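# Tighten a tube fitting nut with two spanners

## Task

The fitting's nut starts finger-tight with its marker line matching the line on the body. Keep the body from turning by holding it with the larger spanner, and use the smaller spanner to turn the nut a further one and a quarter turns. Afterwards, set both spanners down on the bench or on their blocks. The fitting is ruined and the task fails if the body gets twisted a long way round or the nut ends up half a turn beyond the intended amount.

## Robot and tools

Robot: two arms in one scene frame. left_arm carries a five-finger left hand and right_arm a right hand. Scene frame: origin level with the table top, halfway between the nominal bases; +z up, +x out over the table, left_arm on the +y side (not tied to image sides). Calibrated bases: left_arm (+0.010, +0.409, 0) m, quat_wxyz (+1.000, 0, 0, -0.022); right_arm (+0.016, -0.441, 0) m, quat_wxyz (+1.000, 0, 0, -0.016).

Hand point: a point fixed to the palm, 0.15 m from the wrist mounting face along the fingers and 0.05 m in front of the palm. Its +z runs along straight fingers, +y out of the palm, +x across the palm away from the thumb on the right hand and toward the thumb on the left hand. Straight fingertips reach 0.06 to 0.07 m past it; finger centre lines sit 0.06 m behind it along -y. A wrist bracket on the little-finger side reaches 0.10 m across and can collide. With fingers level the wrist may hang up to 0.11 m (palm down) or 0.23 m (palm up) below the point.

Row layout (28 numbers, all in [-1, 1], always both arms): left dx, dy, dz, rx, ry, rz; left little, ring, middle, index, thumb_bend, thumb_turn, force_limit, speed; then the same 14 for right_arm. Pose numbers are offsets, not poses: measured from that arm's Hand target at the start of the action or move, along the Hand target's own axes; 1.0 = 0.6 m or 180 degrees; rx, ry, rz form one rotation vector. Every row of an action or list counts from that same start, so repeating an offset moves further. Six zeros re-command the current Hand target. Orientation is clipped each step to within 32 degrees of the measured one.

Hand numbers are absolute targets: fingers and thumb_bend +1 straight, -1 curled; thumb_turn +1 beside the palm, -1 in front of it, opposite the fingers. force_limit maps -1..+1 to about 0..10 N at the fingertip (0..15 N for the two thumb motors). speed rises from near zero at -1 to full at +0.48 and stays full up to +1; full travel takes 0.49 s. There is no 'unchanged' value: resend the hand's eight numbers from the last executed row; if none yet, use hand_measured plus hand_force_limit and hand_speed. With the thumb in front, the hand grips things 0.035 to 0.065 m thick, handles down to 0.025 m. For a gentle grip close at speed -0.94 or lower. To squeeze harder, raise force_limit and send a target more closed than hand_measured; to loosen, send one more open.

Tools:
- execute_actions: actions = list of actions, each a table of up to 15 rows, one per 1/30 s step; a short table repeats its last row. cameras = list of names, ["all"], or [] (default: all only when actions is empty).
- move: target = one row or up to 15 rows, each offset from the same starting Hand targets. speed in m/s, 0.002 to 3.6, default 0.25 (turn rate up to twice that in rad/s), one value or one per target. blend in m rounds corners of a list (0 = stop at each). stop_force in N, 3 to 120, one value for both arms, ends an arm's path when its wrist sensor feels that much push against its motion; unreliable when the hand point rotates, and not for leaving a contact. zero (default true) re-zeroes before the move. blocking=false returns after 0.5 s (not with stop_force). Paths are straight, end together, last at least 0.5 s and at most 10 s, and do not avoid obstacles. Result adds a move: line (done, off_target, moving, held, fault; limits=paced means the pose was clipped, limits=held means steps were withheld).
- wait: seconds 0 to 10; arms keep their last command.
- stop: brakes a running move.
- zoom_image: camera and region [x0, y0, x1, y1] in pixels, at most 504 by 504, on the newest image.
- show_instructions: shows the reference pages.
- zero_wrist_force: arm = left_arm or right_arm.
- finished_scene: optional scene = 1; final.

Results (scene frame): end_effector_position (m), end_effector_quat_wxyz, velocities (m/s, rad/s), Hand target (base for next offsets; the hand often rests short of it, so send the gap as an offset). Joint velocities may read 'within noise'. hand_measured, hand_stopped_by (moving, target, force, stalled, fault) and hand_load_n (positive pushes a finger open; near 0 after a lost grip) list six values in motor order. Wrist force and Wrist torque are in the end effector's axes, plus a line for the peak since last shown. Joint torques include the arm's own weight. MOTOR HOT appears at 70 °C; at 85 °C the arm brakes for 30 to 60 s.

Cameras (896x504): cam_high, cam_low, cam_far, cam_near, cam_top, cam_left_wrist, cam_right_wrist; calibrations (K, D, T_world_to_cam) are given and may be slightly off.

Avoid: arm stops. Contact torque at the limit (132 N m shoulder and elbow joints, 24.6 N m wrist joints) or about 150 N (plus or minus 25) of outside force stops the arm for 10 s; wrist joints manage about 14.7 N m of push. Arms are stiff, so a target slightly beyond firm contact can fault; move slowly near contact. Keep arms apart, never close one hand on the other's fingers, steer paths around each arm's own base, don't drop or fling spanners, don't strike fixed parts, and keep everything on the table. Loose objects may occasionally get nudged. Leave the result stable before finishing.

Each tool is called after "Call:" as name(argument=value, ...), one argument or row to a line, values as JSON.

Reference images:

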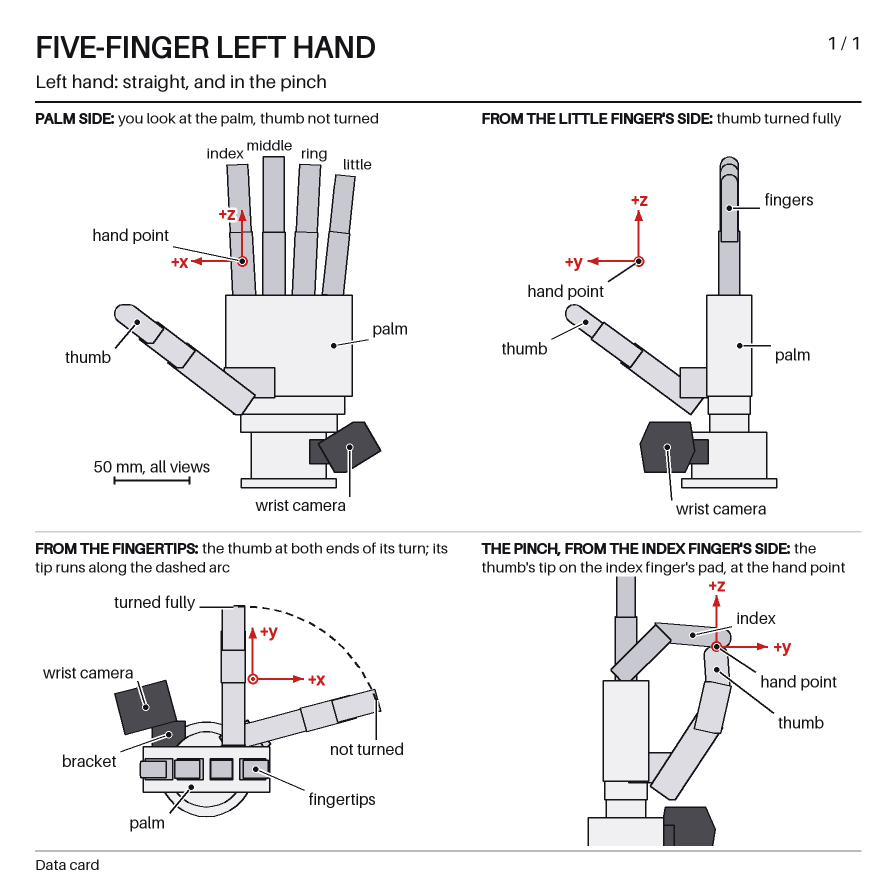

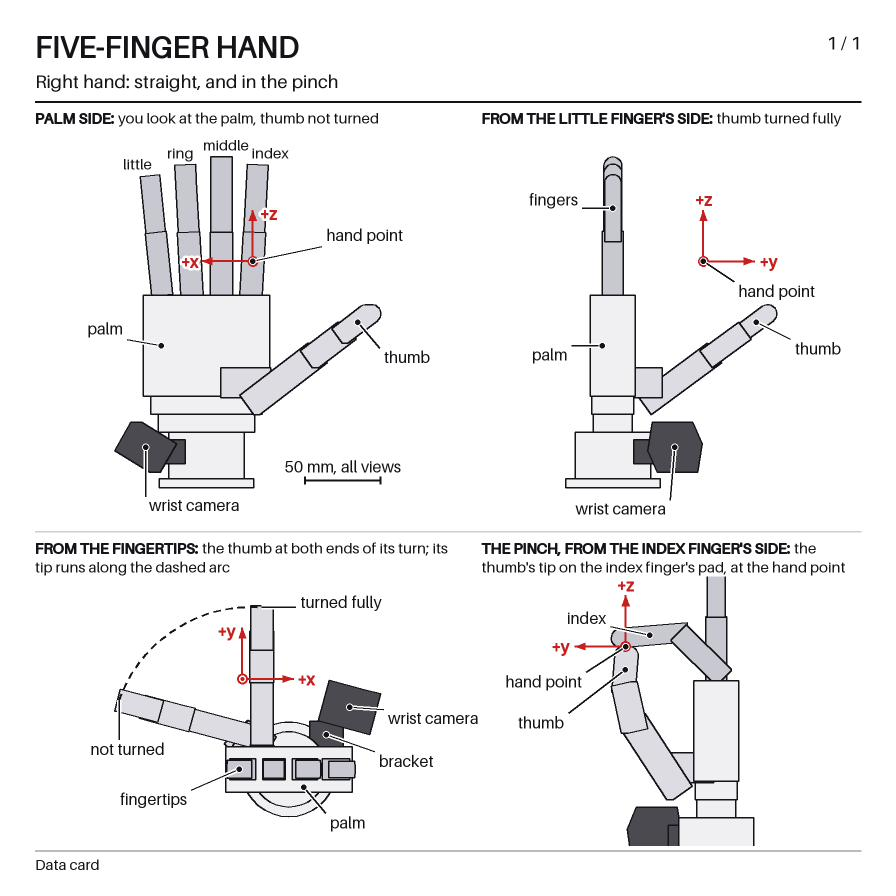

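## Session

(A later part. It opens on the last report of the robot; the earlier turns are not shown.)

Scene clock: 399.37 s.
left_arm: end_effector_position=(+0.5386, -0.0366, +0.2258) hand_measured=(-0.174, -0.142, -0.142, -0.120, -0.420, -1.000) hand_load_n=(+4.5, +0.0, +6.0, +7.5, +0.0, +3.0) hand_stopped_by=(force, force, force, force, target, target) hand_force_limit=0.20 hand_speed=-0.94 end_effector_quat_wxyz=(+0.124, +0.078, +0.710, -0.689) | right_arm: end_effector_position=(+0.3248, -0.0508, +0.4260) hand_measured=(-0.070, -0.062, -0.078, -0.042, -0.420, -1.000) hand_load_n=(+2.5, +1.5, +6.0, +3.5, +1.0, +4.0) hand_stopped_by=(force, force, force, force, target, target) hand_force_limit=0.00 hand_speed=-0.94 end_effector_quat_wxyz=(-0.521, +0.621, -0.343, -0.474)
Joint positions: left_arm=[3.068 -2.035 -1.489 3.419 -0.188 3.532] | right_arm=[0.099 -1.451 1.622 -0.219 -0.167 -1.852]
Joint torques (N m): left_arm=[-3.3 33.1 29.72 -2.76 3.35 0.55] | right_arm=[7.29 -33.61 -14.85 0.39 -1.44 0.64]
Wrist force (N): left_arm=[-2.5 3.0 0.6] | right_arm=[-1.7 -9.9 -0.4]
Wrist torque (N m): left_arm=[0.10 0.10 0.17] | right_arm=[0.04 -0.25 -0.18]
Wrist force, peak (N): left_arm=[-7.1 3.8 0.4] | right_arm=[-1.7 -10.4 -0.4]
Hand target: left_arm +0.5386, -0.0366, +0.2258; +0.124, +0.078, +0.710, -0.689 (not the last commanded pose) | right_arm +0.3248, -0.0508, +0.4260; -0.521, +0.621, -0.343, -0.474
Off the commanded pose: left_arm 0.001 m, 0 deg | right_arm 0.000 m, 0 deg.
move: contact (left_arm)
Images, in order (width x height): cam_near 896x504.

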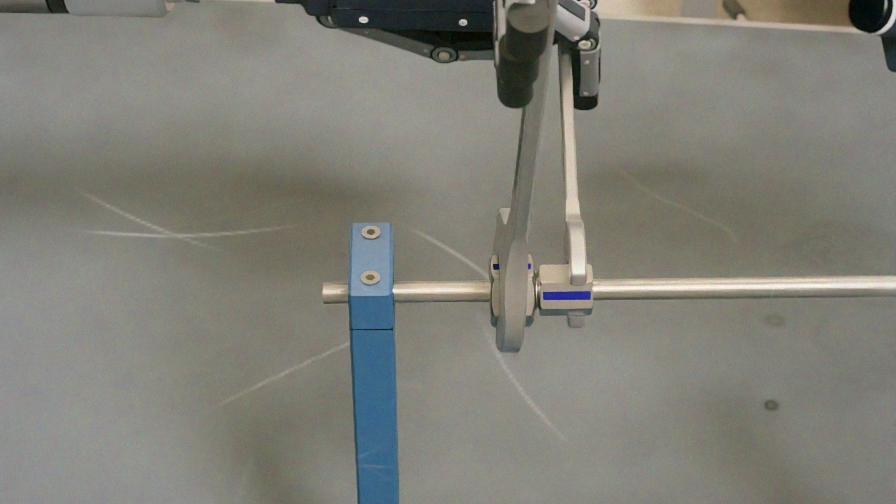

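Call:
move(
  target=[
    [0.00829,0.02535,0.00051,0.00163,0.00037,-0.04161,-0.5,-0.5,-0.6,-0.6,-0.42,-1,0.2,-0.94,0,0,0,0,0,0,-0.5,-0.5,-0.6,-0.55,-0.42,-1,0.0,-0.94],
    [0.01981,0.04942,0.00114,0.00326,0.00073,-0.08323,-0.5,-0.5,-0.6,-0.6,-0.42,-1,0.2,-0.94,0,0,0,0,0,0,-0.5,-0.5,-0.6,-0.55,-0.42,-1,0.0,-0.94],
    [0.03439,0.07178,0.00188,0.00489,0.0011,-0.12484,-0.5,-0.5,-0.6,-0.6,-0.42,-1,0.2,-0.94,0,0,0,0,0,0,-0.5,-0.5,-0.6,-0.55,-0.42,-1,0.0,-0.94],
    [0.05174,0.09206,0.00272,0.00651,0.00147,-0.16645,-0.5,-0.5,-0.6,-0.6,-0.42,-1,0.2,-0.94,0,0,0,0,0,0,-0.5,-0.5,-0.6,-0.55,-0.42,-1,0.0,-0.94],
    [0.0716,0.10991,0.00362,0.00815,0.00183,-0.20806,-0.5,-0.5,-0.6,-0.6,-0.42,-1,0.2,-0.94,0,0,0,0,0,0,-0.5,-0.5,-0.6,-0.55,-0.42,-1,0.0,-0.94],
    [0.09363,0.12503,0.00459,0.00977,0.0022,-0.24968,-0.5,-0.5,-0.6,-0.6,-0.42,-1,0.2,-0.94,0,0,0,0,0,0,-0.5,-0.5,-0.6,-0.55,-0.42,-1,0.0,-0.94],
    [0.11745,0.13715,0.00562,0.0114,0.00257,-0.29129,-0.5,-0.5,-0.6,-0.6,-0.42,-1,0.2,-0.94,0,0,0,0,0,0,-0.5,-0.5,-0.6,-0.55,-0.42,-1,0.0,-0.94],
    [0.1478,0.14745,0.00688,0.01336,0.00301,-0.34122,-0.5,-0.5,-0.6,-0.6,-0.42,-1,0.2,-0.94,0,0,0,0,0,0,-0.5,-0.5,-0.6,-0.55,-0.42,-1,0.0,-0.94],
  ],
  speed=0.08,
  stop_force=65,
  cameras=["cam_near","cam_top"],
)

Call:
zoom_image(
  camera="cam_near",
  region=[490, 200, 610, 380],
)

Scene clock: 408.70 s.
left_arm: end_effector_position=(+0.4789, -0.0428, +0.1158) hand_measured=(-0.174, -0.142, -0.142, -0.120, -0.420, -1.000) hand_load_n=(+10.0, +0.0, +5.5, +6.5, -3.0, +3.0) hand_stopped_by=(force, force, force, force, target, target) hand_force_limit=0.20 hand_speed=-0.94 end_effector_quat_wxyz=(-0.250, -0.290, +0.636, -0.669) | right_arm: end_effector_position=(+0.3248, -0.0508, +0.4260) hand_measured=(-0.070, -0.062, -0.078, -0.042, -0.420, -1.000) hand_load_n=(+2.5, +1.5, +5.5, +4.0, -2.0, +3.5) hand_stopped_by=(force, force, force, force, target, target) hand_force_limit=0.00 hand_speed=-0.94 end_effector_quat_wxyz=(-0.521, +0.621, -0.343, -0.474)
Joint positions: left_arm=[3.065 -2.193 -1.735 4.04 -0.192 2.247] | right_arm=[0.099 -1.451 1.622 -0.219 -0.167 -1.852]
Joint torques (N m): left_arm=[-13.81 32.58 -10.81 -0.45 2.17 -1.49] | right_arm=[7.01 -29.58 -14.57 0.47 -3.61 0.8]
Wrist force (N): left_arm=[12.2 -35.0 -3.4] | right_arm=[-4.8 -17.7 -1.2]
Wrist torque (N m): left_arm=[-0.16 0.42 2.02] | right_arm=[-0.17 -0.22 -0.47]
Wrist force, peak (N): left_arm=[15.6 -37.0 -3.6] | right_arm=[-5.0 -18.0 -1.0]
Hand target: left_arm +0.4789, -0.0427, +0.1158; -0.250, -0.290, +0.636, -0.670 | right_arm +0.3248, -0.0508, +0.4260; -0.521, +0.621, -0.343, -0.474
Off the commanded pose: left_arm 0.000 m, 0 deg | right_arm 0.000 m, 0 deg.
move: done
Images, in order (width x height): cam_near 896x504, cam_top 896x504.

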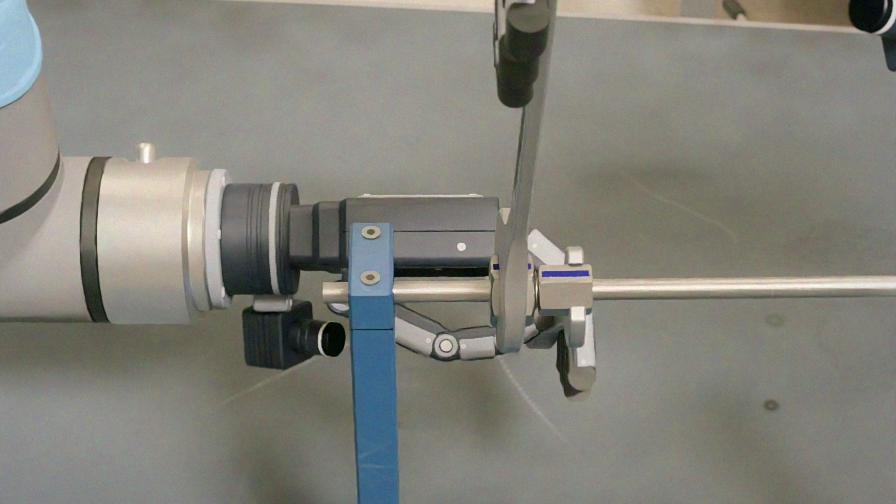

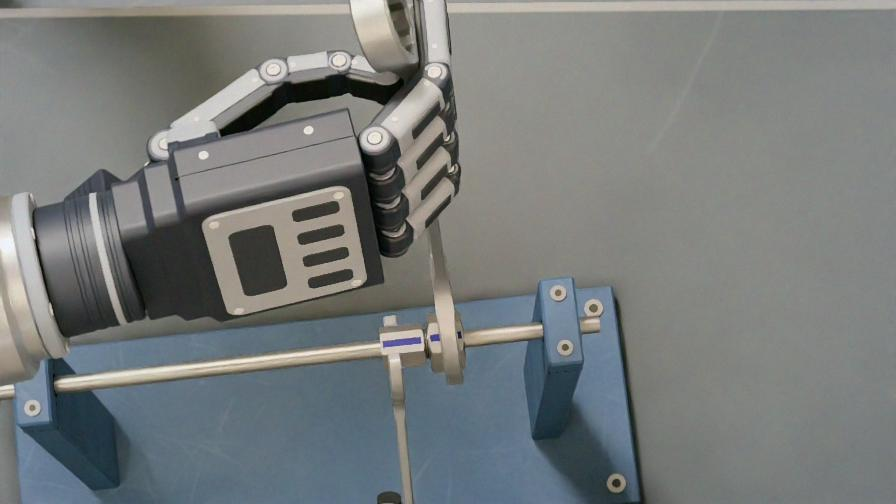

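Scaled by 2.800 from the camera's 896x504 image, which has a finer 1280x720 frame.

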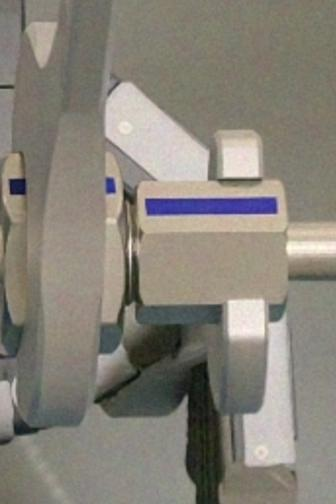

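Call:
move(
  target=[
    [-0.0018,-0.00904,-0.00013,-0.00052,-0.00012,0.01332,-0.5,-0.5,-0.6,-0.6,-0.42,-1,0.2,-0.94,0,0,0,0,0,0,-0.5,-0.5,-0.6,-0.55,-0.42,-1,0.0,-0.94],
    [-0.03752,-0.00106,-0.00147,-0.00052,-0.00012,0.01332,-0.5,-0.5,-0.6,-0.6,-0.42,-1,0.2,-0.94,0,0,0,0,0,0,-0.5,-0.5,-0.6,-0.55,-0.42,-1,0.0,-0.94],
    [-0.04245,-0.05958,-0.0021,-0.00358,-0.00081,0.09155,-0.5,-0.5,-0.6,-0.6,-0.42,-1,0.2,-0.94,0,0,0,0,0,0,-0.5,-0.5,-0.6,-0.55,-0.42,-1,0.0,-0.94],
    [-0.03185,-0.1213,-0.00215,-0.00684,-0.00154,0.17477,-0.5,-0.5,-0.6,-0.6,-0.42,-1,0.2,-0.94,0,0,0,0,0,0,-0.5,-0.5,-0.6,-0.55,-0.42,-1,0.0,-0.94],
    [-0.00568,-0.17817,-0.00156,-0.0101,-0.00227,0.258,-0.5,-0.5,-0.6,-0.6,-0.42,-1,0.2,-0.94,0,0,0,0,0,0,-0.5,-0.5,-0.6,-0.55,-0.42,-1,0.0,-0.94],
    [0.0343,-0.22633,-0.00036,-0.01336,-0.00301,0.34122,-0.5,-0.5,-0.6,-0.6,-0.42,-1,0.2,-0.94,0,0,0,0,0,0,-0.5,-0.5,-0.6,-0.55,-0.42,-1,0.0,-0.94],
  ],
  speed=[0.03,0.06,0.22,0.22,0.22,0.22],
  blend=[0,0.005,0.02,0.02,0.02,0],
  cameras=["cam_near","cam_top"],
)

Call:
zoom_image(
  camera="cam_near",
  region=[490, 200, 610, 380],
)

Call:
zoom_image(
  camera="cam_top",
  region=[360, 310, 460, 460],
)

Scene clock: 414.17 s.
left_arm: end_effector_position=(+0.5599, -0.0344, +0.2263) hand_measured=(-0.174, -0.142, -0.142, -0.120, -0.420, -1.000) hand_load_n=(+3.5, +0.0, +6.5, +8.0, -1.0, +3.0) hand_stopped_by=(force, force, force, force, target, target) hand_force_limit=0.20 hand_speed=-0.94 end_effector_quat_wxyz=(+0.124, +0.077, +0.709, -0.689) | right_arm: end_effector_position=(+0.3248, -0.0508, +0.4260) hand_measured=(-0.070, -0.062, -0.078, -0.042, -0.420, -1.000) hand_load_n=(+2.5, +1.5, +5.5, +4.0, -2.0, +3.5) hand_stopped_by=(force, force, force, force, target, target) hand_force_limit=0.00 hand_speed=-0.94 end_effector_quat_wxyz=(-0.521, +0.621, -0.343, -0.474)
Joint positions: left_arm=[3.076 -2.078 -1.422 3.396 -0.179 3.531] | right_arm=[0.099 -1.451 1.622 -0.219 -0.167 -1.852]
Joint torques (N m): left_arm=[-15.19 34.11 32.91 -2.25 -2.12 1.32] | right_arm=[7.01 -23.77 -14.84 0.46 -3.57 0.82]
Wrist force (N): left_arm=[-1.4 1.2 0.6] | right_arm=[-5.0 -13.1 -0.6]
Wrist torque (N m): left_arm=[0.08 0.29 -0.08] | right_arm=[-0.04 -0.22 -0.39]
Wrist force, peak (N): left_arm=[11.7 -35.1 -3.5] | right_arm=[-4.7 -18.0 -0.9]
Hand target: left_arm +0.5600, -0.0344, +0.2263; +0.124, +0.078, +0.710, -0.689 | right_arm +0.3248, -0.0508, +0.4260; -0.521, +0.621, -0.343, -0.474
Off the commanded pose: left_arm 0.000 m, 0 deg | right_arm 0.000 m, 0 deg.
move: done
Images, in order (width x height): cam_near 896x504, cam_top 896x504.

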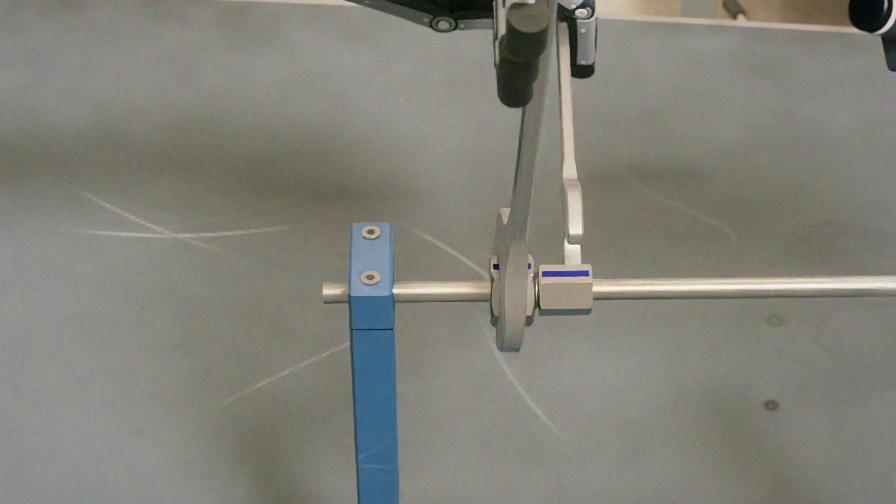

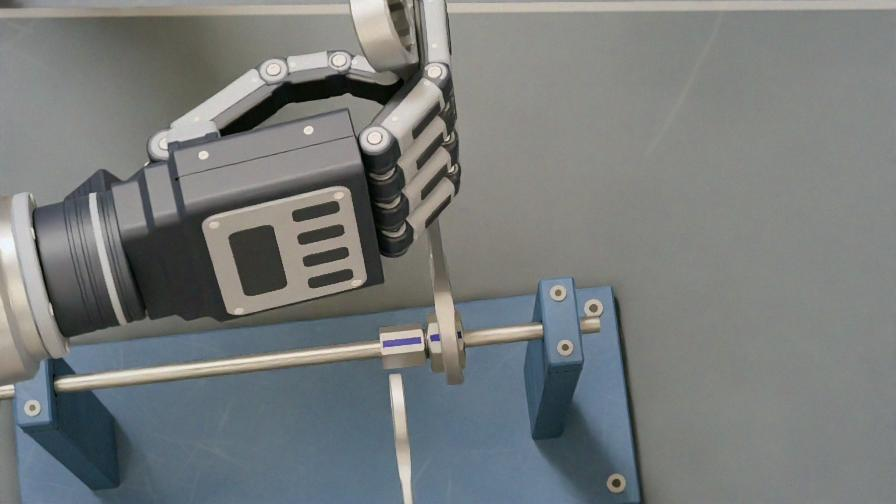

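Scaled by 2.800 from the camera's 896x504 image, which has a finer 1280x720 frame.

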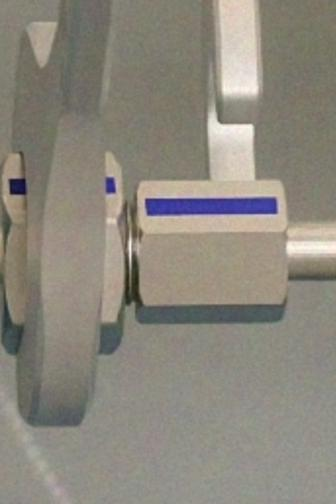

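Scaled by 3.360 from the camera's 896x504 image, which has a finer 1280x720 frame.

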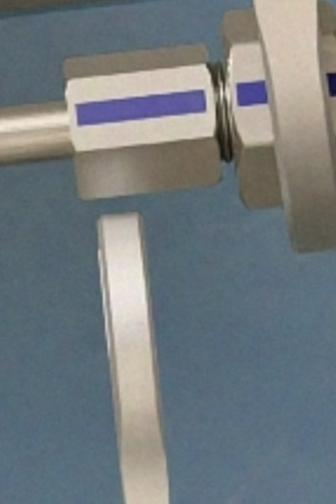

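Call:
move(
  target=[0.03537,-0.00946,0.00131,0,0,0,-0.5,-0.5,-0.6,-0.6,-0.42,-1,0.2,-0.94,0,0,0,0,0,0,-0.5,-0.5,-0.6,-0.55,-0.42,-1,0.0,-0.94],
  speed=0.03,
  stop_force=4.5,
  cameras=["cam_near"],
)

Call:
zoom_image(
  camera="cam_near",
  region=[490, 200, 610, 380],
)

Scene clock: 416.50 s.
left_arm: end_effector_position=(+0.5387, -0.0367, +0.2258) hand_measured=(-0.174, -0.142, -0.142, -0.120, -0.420, -1.000) hand_load_n=(+4.5, +0.0, +6.0, +7.5, -1.0, +2.5) hand_stopped_by=(force, force, force, force, target, target) hand_force_limit=0.20 hand_speed=-0.94 end_effector_quat_wxyz=(+0.124, +0.078, +0.710, -0.689) | right_arm: end_effector_position=(+0.3248, -0.0508, +0.4260) hand_measured=(-0.070, -0.062, -0.078, -0.042, -0.420, -1.000) hand_load_n=(+2.5, +1.5, +5.5, +4.5, -2.0, +3.5) hand_stopped_by=(force, force, force, force, target, target) hand_force_limit=0.00 hand_speed=-0.94 end_effector_quat_wxyz=(-0.521, +0.621, -0.343, -0.474)
Joint positions: left_arm=[3.068 -2.035 -1.488 3.417 -0.188 3.534] | right_arm=[0.099 -1.451 1.622 -0.219 -0.167 -1.852]
Joint torques (N m): left_arm=[-3.37 33.13 30.44 -2.89 3.59 0.63] | right_arm=[7 -20.84 -14.63 0.49 -3.61 0.83]
Wrist force (N): left_arm=[-3.8 3.0 0.3] | right_arm=[-5.6 -13.4 -0.7]
Wrist torque (N m): left_arm=[0.09 0.30 0.17] | right_arm=[-0.08 -0.19 -0.41]
Wrist force, peak (N): left_arm=[-8.5 3.9 0.2] | right_arm=[-5.6 -13.4 -0.7]
Hand target: left_arm +0.5387, -0.0367, +0.2258; +0.124, +0.078, +0.710, -0.689 (not the last commanded pose) | right_arm +0.3248, -0.0508, +0.4260; -0.521, +0.621, -0.343, -0.474
Off the commanded pose: left_arm 0.001 m, 0 deg | right_arm 0.000 m, 0 deg.
move: contact (left_arm)
Images, in order (width x height): cam_near 896x504.

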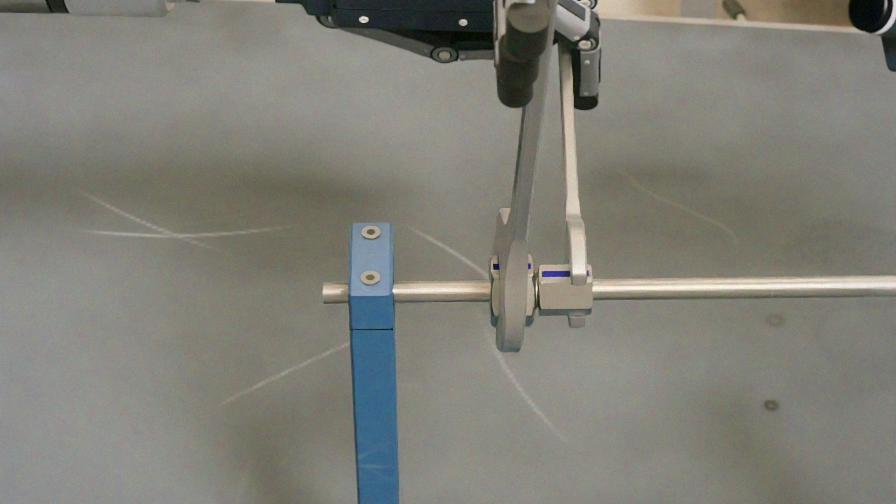

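Scaled by 2.800 from the camera's 896x504 image, which has a finer 1280x720 frame.

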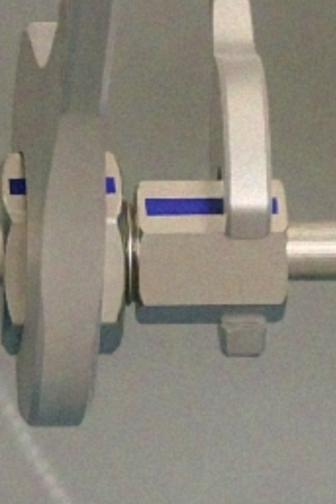

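Call:
move(
  target=[
    [0.00829,0.02535,0.00051,0.00163,0.00037,-0.04161,-0.5,-0.5,-0.6,-0.6,-0.42,-1,0.2,-0.94,0,0,0,0,0,0,-0.5,-0.5,-0.6,-0.55,-0.42,-1,0.0,-0.94],
    [0.01981,0.04942,0.00114,0.00326,0.00073,-0.08323,-0.5,-0.5,-0.6,-0.6,-0.42,-1,0.2,-0.94,0,0,0,0,0,0,-0.5,-0.5,-0.6,-0.55,-0.42,-1,0.0,-0.94],
    [0.03439,0.07178,0.00188,0.00489,0.0011,-0.12484,-0.5,-0.5,-0.6,-0.6,-0.42,-1,0.2,-0.94,0,0,0,0,0,0,-0.5,-0.5,-0.6,-0.55,-0.42,-1,0.0,-0.94],
    [0.05174,0.09206,0.00272,0.00651,0.00147,-0.16645,-0.5,-0.5,-0.6,-0.6,-0.42,-1,0.2,-0.94,0,0,0,0,0,0,-0.5,-0.5,-0.6,-0.55,-0.42,-1,0.0,-0.94],
    [0.0716,0.10991,0.00362,0.00815,0.00183,-0.20806,-0.5,-0.5,-0.6,-0.6,-0.42,-1,0.2,-0.94,0,0,0,0,0,0,-0.5,-0.5,-0.6,-0.55,-0.42,-1,0.0,-0.94],
    [0.09363,0.12503,0.00459,0.00977,0.0022,-0.24968,-0.5,-0.5,-0.6,-0.6,-0.42,-1,0.2,-0.94,0,0,0,0,0,0,-0.5,-0.5,-0.6,-0.55,-0.42,-1,0.0,-0.94],
    [0.11745,0.13715,0.00562,0.0114,0.00257,-0.29129,-0.5,-0.5,-0.6,-0.6,-0.42,-1,0.2,-0.94,0,0,0,0,0,0,-0.5,-0.5,-0.6,-0.55,-0.42,-1,0.0,-0.94],
    [0.1478,0.14745,0.00688,0.01336,0.00301,-0.34122,-0.5,-0.5,-0.6,-0.6,-0.42,-1,0.2,-0.94,0,0,0,0,0,0,-0.5,-0.5,-0.6,-0.55,-0.42,-1,0.0,-0.94],
  ],
  speed=0.08,
  stop_force=70,
  cameras=["cam_near","cam_top"],
)

Call:
zoom_image(
  camera="cam_near",
  region=[490, 200, 610, 380],
)

Scene clock: 425.73 s.
left_arm: end_effector_position=(+0.4790, -0.0428, +0.1157) hand_measured=(-0.174, -0.142, -0.142, -0.120, -0.422, -1.000) hand_load_n=(+13.0, +0.0, +4.0, +6.0, -4.5, +2.5) hand_stopped_by=(force, force, force, force, target, target) hand_force_limit=0.20 hand_speed=-0.94 end_effector_quat_wxyz=(-0.250, -0.290, +0.637, -0.669) | right_arm: end_effector_position=(+0.3248, -0.0508, +0.4260) hand_measured=(-0.070, -0.062, -0.078, -0.042, -0.422, -1.000) hand_load_n=(+2.5, +1.5, +5.5, +4.5, -8.5, +3.0) hand_stopped_by=(force, force, force, force, target, target) hand_force_limit=0.00 hand_speed=-0.94 end_effector_quat_wxyz=(-0.521, +0.621, -0.343, -0.474)
Joint positions: left_arm=[3.065 -2.193 -1.735 4.038 -0.192 2.248] | right_arm=[0.099 -1.451 1.622 -0.219 -0.167 -1.852]
Joint torques (N m): left_arm=[-20.16 29.21 -12.73 -1.22 2.62 -1.76] | right_arm=[6.82 -17.57 -15.35 0.53 -3.53 0.8]
Wrist force (N): left_arm=[12.7 -40.8 -6.8] | right_arm=[-4.9 -22.8 -1.6]
Wrist torque (N m): left_arm=[-0.10 0.84 2.43] | right_arm=[-0.20 -0.19 -0.53]
Wrist force, peak (N): left_arm=[16.0 -42.2 -6.7] | right_arm=[-5.4 -22.8 -1.5]
Hand target: left_arm +0.4790, -0.0428, +0.1157; -0.250, -0.290, +0.637, -0.669 | right_arm +0.3248, -0.0508, +0.4260; -0.521, +0.621, -0.343, -0.474
Off the commanded pose: left_arm 0.000 m, 0 deg | right_arm 0.000 m, 0 deg.
move: done
Images, in order (width x height): cam_near 896x504, cam_top 896x504.

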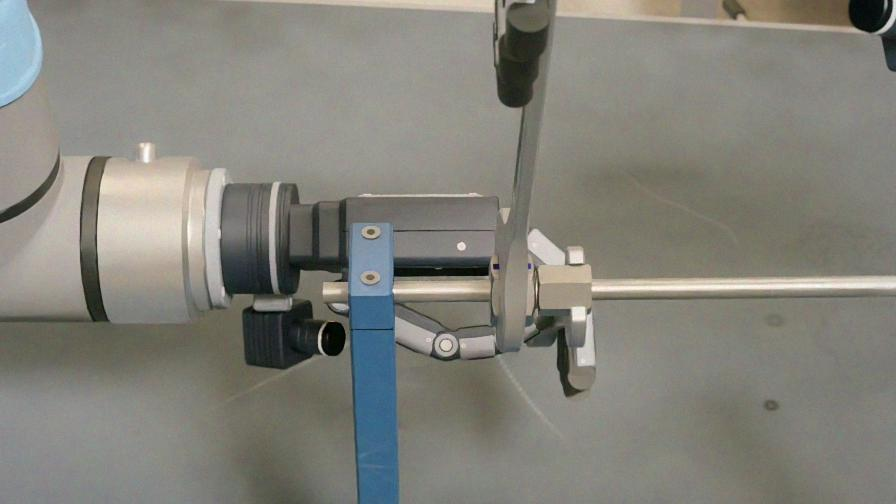

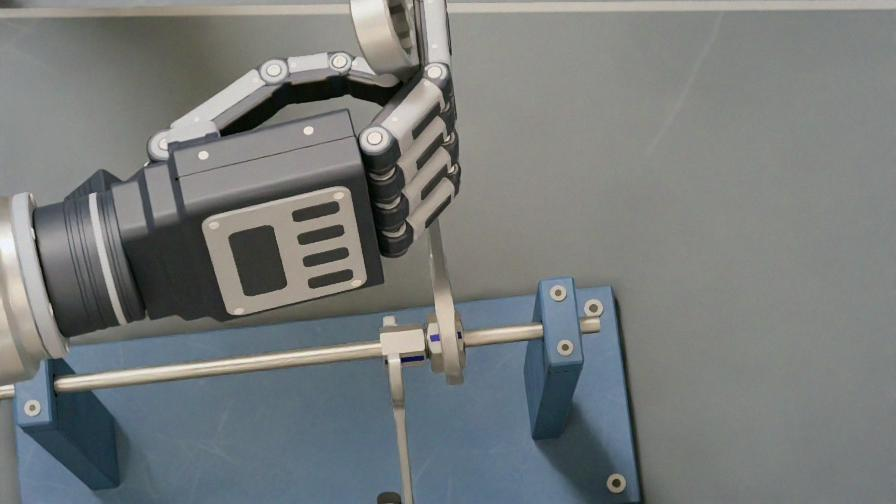

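Scaled by 2.800 from the camera's 896x504 image, which has a finer 1280x720 frame.

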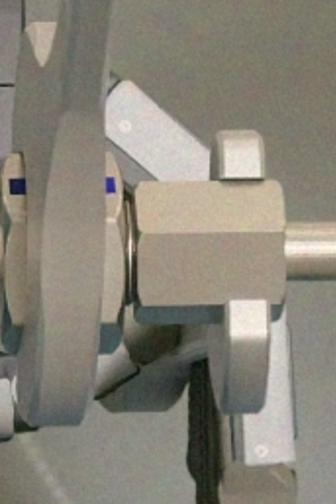

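Call:
move(
  target=[
    [-0.00203,-0.01017,-0.00015,-0.00059,-0.00014,0.01499,-0.5,-0.5,-0.6,-0.6,-0.42,-1,0.2,-0.94,0,0,0,0,0,0,-0.5,-0.5,-0.6,-0.55,-0.42,-1,0.0,-0.94],
    [-0.03783,-0.00238,-0.00149,-0.00059,-0.00014,0.01499,-0.5,-0.5,-0.6,-0.6,-0.42,-1,0.2,-0.94,0,0,0,0,0,0,-0.5,-0.5,-0.6,-0.55,-0.42,-1,0.0,-0.94],
    [-0.04245,-0.05958,-0.0021,-0.00358,-0.00081,0.09155,-0.5,-0.5,-0.6,-0.6,-0.42,-1,0.2,-0.94,0,0,0,0,0,0,-0.5,-0.5,-0.6,-0.55,-0.42,-1,0.0,-0.94],
    [-0.03185,-0.1213,-0.00215,-0.00684,-0.00154,0.17477,-0.5,-0.5,-0.6,-0.6,-0.42,-1,0.2,-0.94,0,0,0,0,0,0,-0.5,-0.5,-0.6,-0.55,-0.42,-1,0.0,-0.94],
    [-0.00568,-0.17817,-0.00156,-0.0101,-0.00227,0.258,-0.5,-0.5,-0.6,-0.6,-0.42,-1,0.2,-0.94,0,0,0,0,0,0,-0.5,-0.5,-0.6,-0.55,-0.42,-1,0.0,-0.94],
    [0.0343,-0.22633,-0.00036,-0.01336,-0.00301,0.34122,-0.5,-0.5,-0.6,-0.6,-0.42,-1,0.2,-0.94,0,0,0,0,0,0,-0.5,-0.5,-0.6,-0.55,-0.42,-1,0.0,-0.94],
  ],
  speed=[0.03,0.06,0.22,0.22,0.22,0.22],
  blend=[0,0.005,0.02,0.02,0.02,0],
  cameras=["cam_near","cam_top","cam_far"],
)

Call:
zoom_image(
  camera="cam_near",
  region=[490, 200, 610, 380],
)

Call:
zoom_image(
  camera="cam_top",
  region=[360, 310, 460, 460],
)

Scene clock: 431.30 s.
left_arm: end_effector_position=(+0.5600, -0.0345, +0.2263) hand_measured=(-0.174, -0.142, -0.142, -0.120, -0.420, -1.000) hand_load_n=(+3.0, +0.0, +6.0, +8.0, -2.5, +2.5) hand_stopped_by=(force, force, force, force, target, target) hand_force_limit=0.20 hand_speed=-0.94 end_effector_quat_wxyz=(+0.124, +0.078, +0.709, -0.689) | right_arm: end_effector_position=(+0.3248, -0.0508, +0.4260) hand_measured=(-0.070, -0.062, -0.078, -0.042, -0.422, -1.000) hand_load_n=(+2.5, +1.5, +5.0, +4.5, -8.5, +3.0) hand_stopped_by=(force, force, force, force, target, target) hand_force_limit=0.00 hand_speed=-0.94 end_effector_quat_wxyz=(-0.521, +0.621, -0.343, -0.474)
Joint positions: left_arm=[3.076 -2.078 -1.421 3.394 -0.18 3.532] | right_arm=[0.099 -1.451 1.622 -0.219 -0.167 -1.852]
Joint torques (N m): left_arm=[-16.24 32.46 31.47 -2.05 -1.99 1.19] | right_arm=[6.38 -18.1 -14.95 0.43 -3.42 0.97]
Wrist force (N): left_arm=[-2.0 -0.5 0.7] | right_arm=[-4.7 -13.7 -0.4]
Wrist torque (N m): left_arm=[-0.18 0.40 -0.06] | right_arm=[-0.15 -0.25 -0.36]
Wrist force, peak (N): left_arm=[12.8 -41.2 -6.9] | right_arm=[-5.1 -23.0 -1.4]
Hand target: left_arm +0.5601, -0.0345, +0.2263; +0.124, +0.078, +0.710, -0.689 | right_arm +0.3248, -0.0508, +0.4260; -0.521, +0.621, -0.343, -0.474
Off the commanded pose: left_arm 0.000 m, 0 deg | right_arm 0.000 m, 0 deg.
move: done
Images, in order (width x height): cam_far 896x504, cam_near 896x504, cam_top 896x504.

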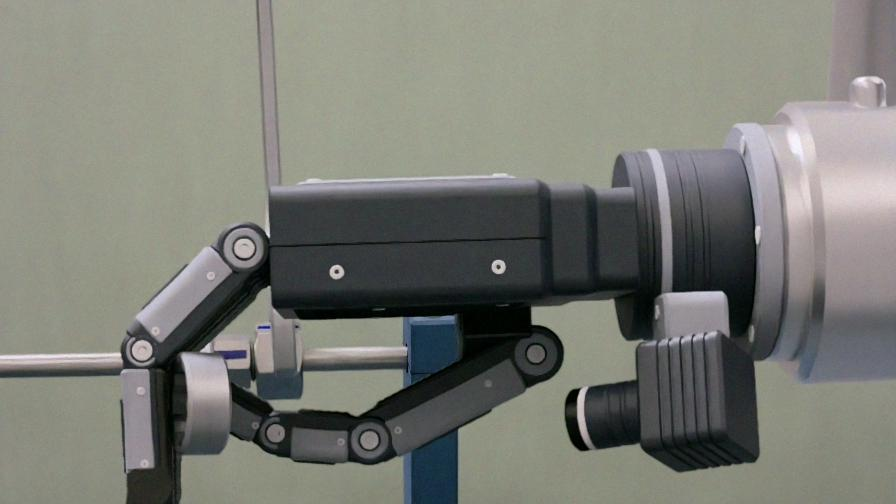

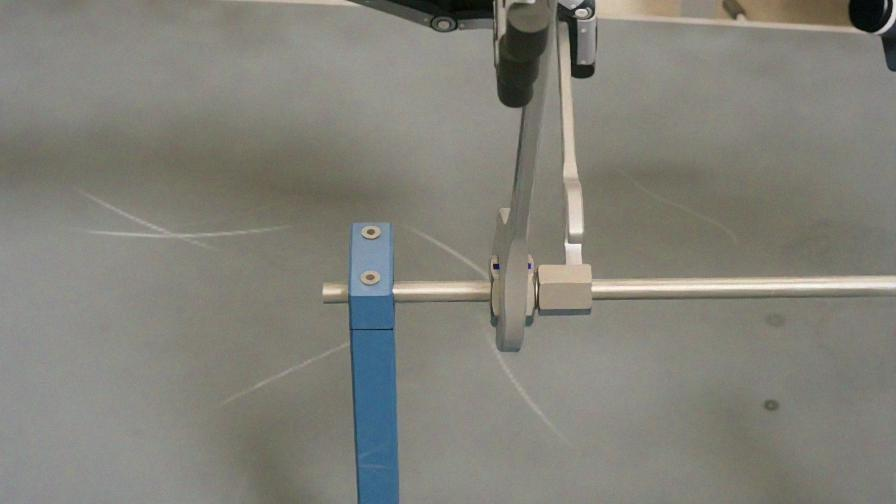

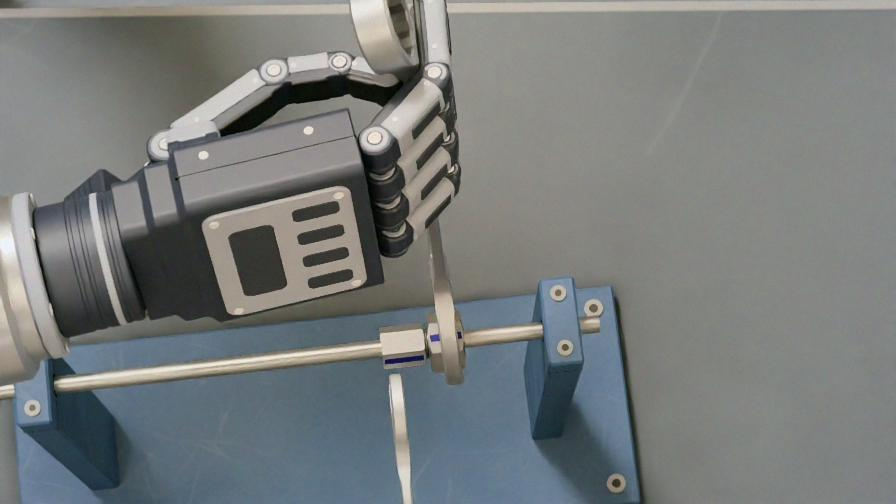

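Scaled by 2.800 from the camera's 896x504 image, which has a finer 1280x720 frame.

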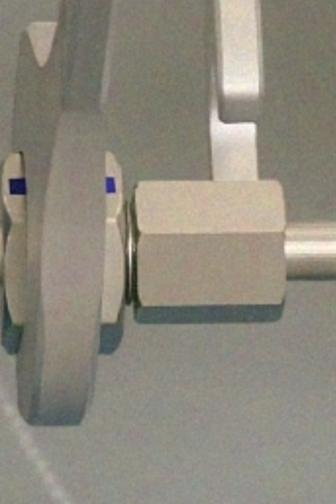

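Scaled by 3.360 from the camera's 896x504 image, which has a finer 1280x720 frame.

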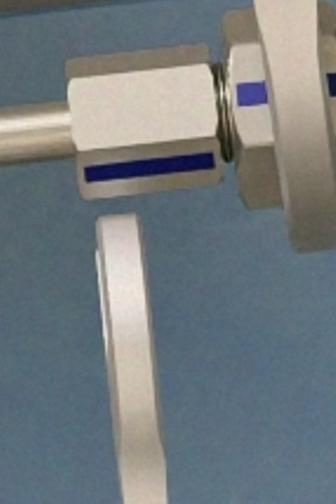

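Call:
move(
  target=[0.03537,-0.00946,0.00131,0,0,0,-0.5,-0.5,-0.6,-0.6,-0.42,-1,0.2,-0.94,0,0,0,0,0,0,-0.5,-0.5,-0.6,-0.55,-0.42,-1,0.0,-0.94],
  speed=0.03,
  stop_force=4.5,
  cameras=["cam_near"],
)

Call:
zoom_image(
  camera="cam_near",
  region=[490, 200, 610, 380],
)

Scene clock: 434.47 s.
left_arm: end_effector_position=(+0.5455, -0.0360, +0.2259) hand_measured=(-0.174, -0.142, -0.142, -0.120, -0.420, -1.000) hand_load_n=(+4.5, +0.0, +6.0, +7.5, -2.0, +2.5) hand_stopped_by=(force, force, force, force, target, target) hand_force_limit=0.20 hand_speed=-0.94 end_effector_quat_wxyz=(+0.124, +0.078, +0.710, -0.689) | right_arm: end_effector_position=(+0.3248, -0.0508, +0.4260) hand_measured=(-0.070, -0.062, -0.078, -0.042, -0.422, -1.000) hand_load_n=(+2.5, +1.0, +5.0, +4.5, -8.0, +3.0) hand_stopped_by=(force, force, force, force, target, target) hand_force_limit=0.00 hand_speed=-0.94 end_effector_quat_wxyz=(-0.521, +0.621, -0.343, -0.474)
Joint positions: left_arm=[3.071 -2.049 -1.466 3.407 -0.185 3.535] | right_arm=[0.099 -1.451 1.622 -0.219 -0.167 -1.852]
Joint torques (N m): left_arm=[15.5 33.86 34.05 -1.91 1.23 0.22] | right_arm=[6.49 -18.76 -14.37 0.54 -3.49 0.86]
Wrist force (N): left_arm=[3.2 2.8 1.1] | right_arm=[-4.8 -13.6 -0.4]
Wrist torque (N m): left_arm=[-0.19 0.42 0.43] | right_arm=[-0.10 -0.21 -0.38]
Wrist force, peak (N): left_arm=[8.6 2.4 0.7] | right_arm=[-5.2 -13.9 -0.1]
Hand target: left_arm +0.5455, -0.0360, +0.2259; +0.124, +0.078, +0.710, -0.689 (not the last commanded pose) | right_arm +0.3248, -0.0508, +0.4260; -0.521, +0.621, -0.343, -0.474
Off the commanded pose: left_arm 0.007 m, 0 deg | right_arm 0.000 m, 0 deg.
move: contact (left_arm)
Images, in order (width x height): cam_near 896x504.

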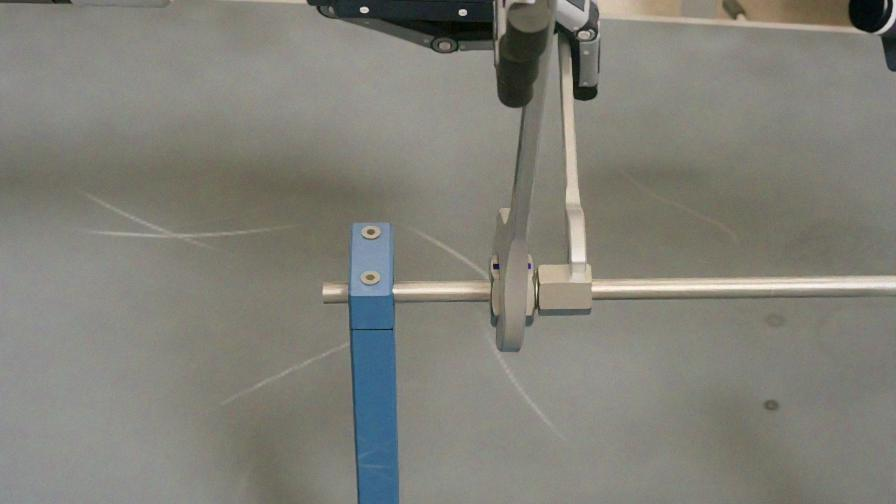

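Scaled by 2.800 from the camera's 896x504 image, which has a finer 1280x720 frame.

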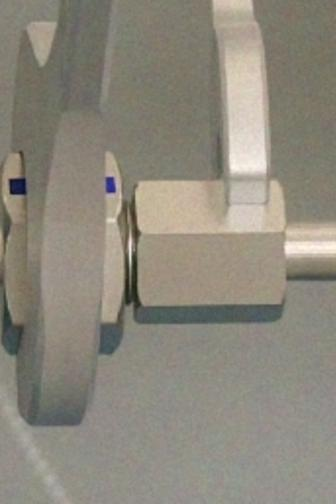

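Call:
move(
  target=[
    [-0.0235,0.00629,-0.00087,0,0,0,-0.5,-0.5,-0.6,-0.6,-0.42,-1,0.2,-0.94,0,0,0,0,0,0,-0.5,-0.5,-0.6,-0.55,-0.42,-1,0.0,-0.94],
    [-0.02455,0.00222,-0.0009,-0.00022,-0.00005,0.00555,-0.5,-0.5,-0.6,-0.6,-0.42,-1,0.2,-0.94,0,0,0,0,0,0,-0.5,-0.5,-0.6,-0.55,-0.42,-1,0.0,-0.94],
  ],
  speed=0.04,
  cameras=["cam_near"],
)

Call:
move(
  target=[0.03537,-0.00946,0.00131,0,0,0,-0.5,-0.5,-0.6,-0.6,-0.42,-1,0.2,-0.94,0,0,0,0,0,0,-0.5,-0.5,-0.6,-0.55,-0.42,-1,0.0,-0.94],
  speed=0.025,
  stop_force=4.5,
  cameras=["cam_near"],
)

Call:
zoom_image(
  camera="cam_near",
  region=[490, 200, 610, 380],
)

Scene clock: 437.80 s.
left_arm: end_effector_position=(+0.5600, -0.0345, +0.2288) hand_measured=(-0.174, -0.142, -0.142, -0.120, -0.420, -1.000) hand_load_n=(+3.5, +0.0, +6.5, +8.5, -2.0, +2.5) hand_stopped_by=(force, force, force, force, target, target) hand_force_limit=0.20 hand_speed=-0.94 end_effector_quat_wxyz=(+0.130, +0.084, +0.709, -0.688) | right_arm: end_effector_position=(+0.3248, -0.0508, +0.4260) hand_measured=(-0.070, -0.062, -0.078, -0.042, -0.422, -1.000) hand_load_n=(+3.0, +1.0, +5.0, +4.5, -8.0, +3.0) hand_stopped_by=(force, force, force, force, target, target) hand_force_limit=0.00 hand_speed=-0.94 end_effector_quat_wxyz=(-0.521, +0.621, -0.343, -0.474)
Joint positions: left_arm=[3.076 -2.075 -1.418 3.379 -0.181 3.558] | right_arm=[0.099 -1.451 1.622 -0.219 -0.167 -1.852]
Joint torques (N m): left_arm=[-15.19 52.88 31.35 -2.1 -2.3 1.18] | right_arm=[5.47 -19.03 -15.32 0.59 -3.35 0.84]
Wrist force (N): left_arm=[-1.8 0.2 0.1] | right_arm=[-5.1 -13.6 -0.3]
Wrist torque (N m): left_arm=[-0.04 0.34 -0.07] | right_arm=[-0.14 -0.17 -0.39]
Wrist force, peak (N): left_arm=[3.3 3.0 1.0] | right_arm=[-5.2 -14.0 -0.4]
Hand target: left_arm +0.5599, -0.0345, +0.2288; +0.130, +0.084, +0.709, -0.688 | right_arm +0.3248, -0.0508, +0.4260; -0.521, +0.621, -0.343, -0.474
Off the commanded pose: left_arm 0.000 m, 0 deg | right_arm 0.000 m, 0 deg.
move: done
Images, in order (width x height): cam_near 896x504.

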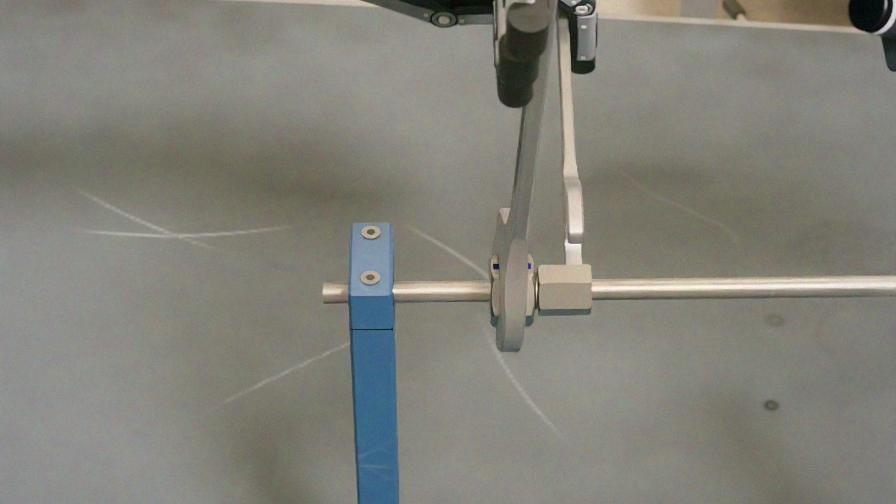

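Scene clock: 439.67 s.
left_arm: end_effector_position=(+0.5386, -0.0368, +0.2279) hand_measured=(-0.174, -0.142, -0.142, -0.120, -0.420, -1.000) hand_load_n=(+4.5, +0.0, +6.0, +7.5, -2.0, +2.5) hand_stopped_by=(force, force, force, force, target, target) hand_force_limit=0.20 hand_speed=-0.94 end_effector_quat_wxyz=(+0.130, +0.084, +0.709, -0.687) | right_arm: end_effector_position=(+0.3248, -0.0508, +0.4260) hand_measured=(-0.070, -0.062, -0.078, -0.042, -0.422, -1.000) hand_load_n=(+2.5, +1.0, +5.0, +4.5, -8.5, +3.0) hand_stopped_by=(force, force, force, force, target, target) hand_force_limit=0.00 hand_speed=-0.94 end_effector_quat_wxyz=(-0.521, +0.621, -0.343, -0.474)
Joint positions: left_arm=[3.067 -2.031 -1.487 3.408 -0.189 3.555] | right_arm=[0.099 -1.451 1.622 -0.219 -0.167 -1.852]
Joint torques (N m): left_arm=[-6.5 32.7 31.29 -3.18 3.85 0.08] | right_arm=[5.68 -18.91 -15.07 0.66 -3.4 0.87]
Wrist force (N): left_arm=[-4.8 3.4 0.0] | right_arm=[-5.2 -13.5 -0.6]
Wrist torque (N m): left_arm=[-0.06 0.35 0.30] | right_arm=[-0.11 -0.18 -0.39]
Wrist force, peak (N): left_arm=[-8.6 3.6 0.1] | right_arm=[-5.0 -13.8 -0.2]
Hand target: left_arm +0.5386, -0.0368, +0.2279; +0.130, +0.084, +0.709, -0.687 (not the last commanded pose) | right_arm +0.3248, -0.0508, +0.4260; -0.521, +0.621, -0.343, -0.474
Off the commanded pose: left_arm 0.001 m, 0 deg | right_arm 0.000 m, 0 deg.
move: contact (left_arm)
Images, in order (width x height): cam_near 896x504.

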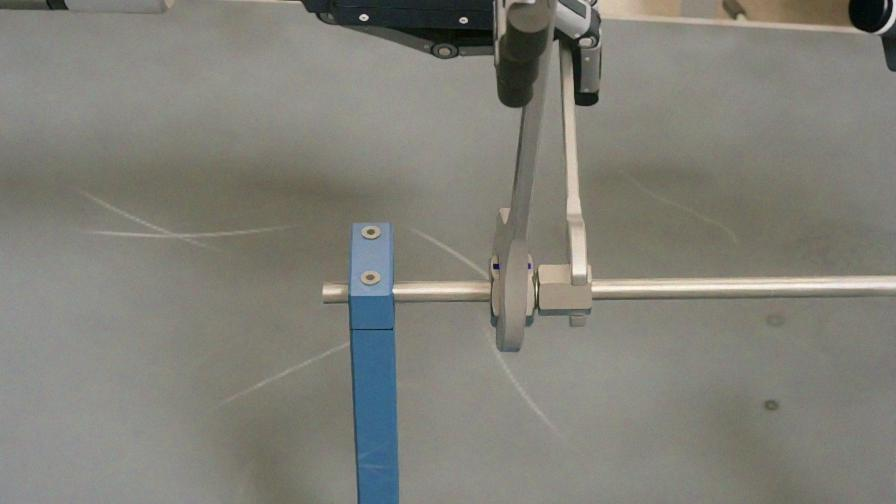

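Scaled by 2.800 from the camera's 896x504 image, which has a finer 1280x720 frame.

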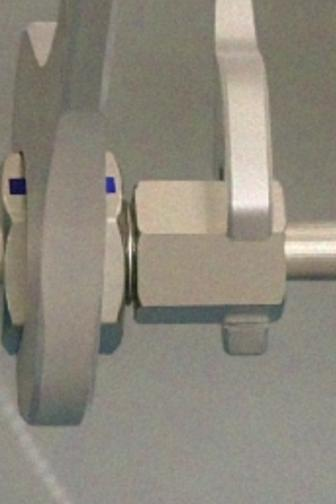

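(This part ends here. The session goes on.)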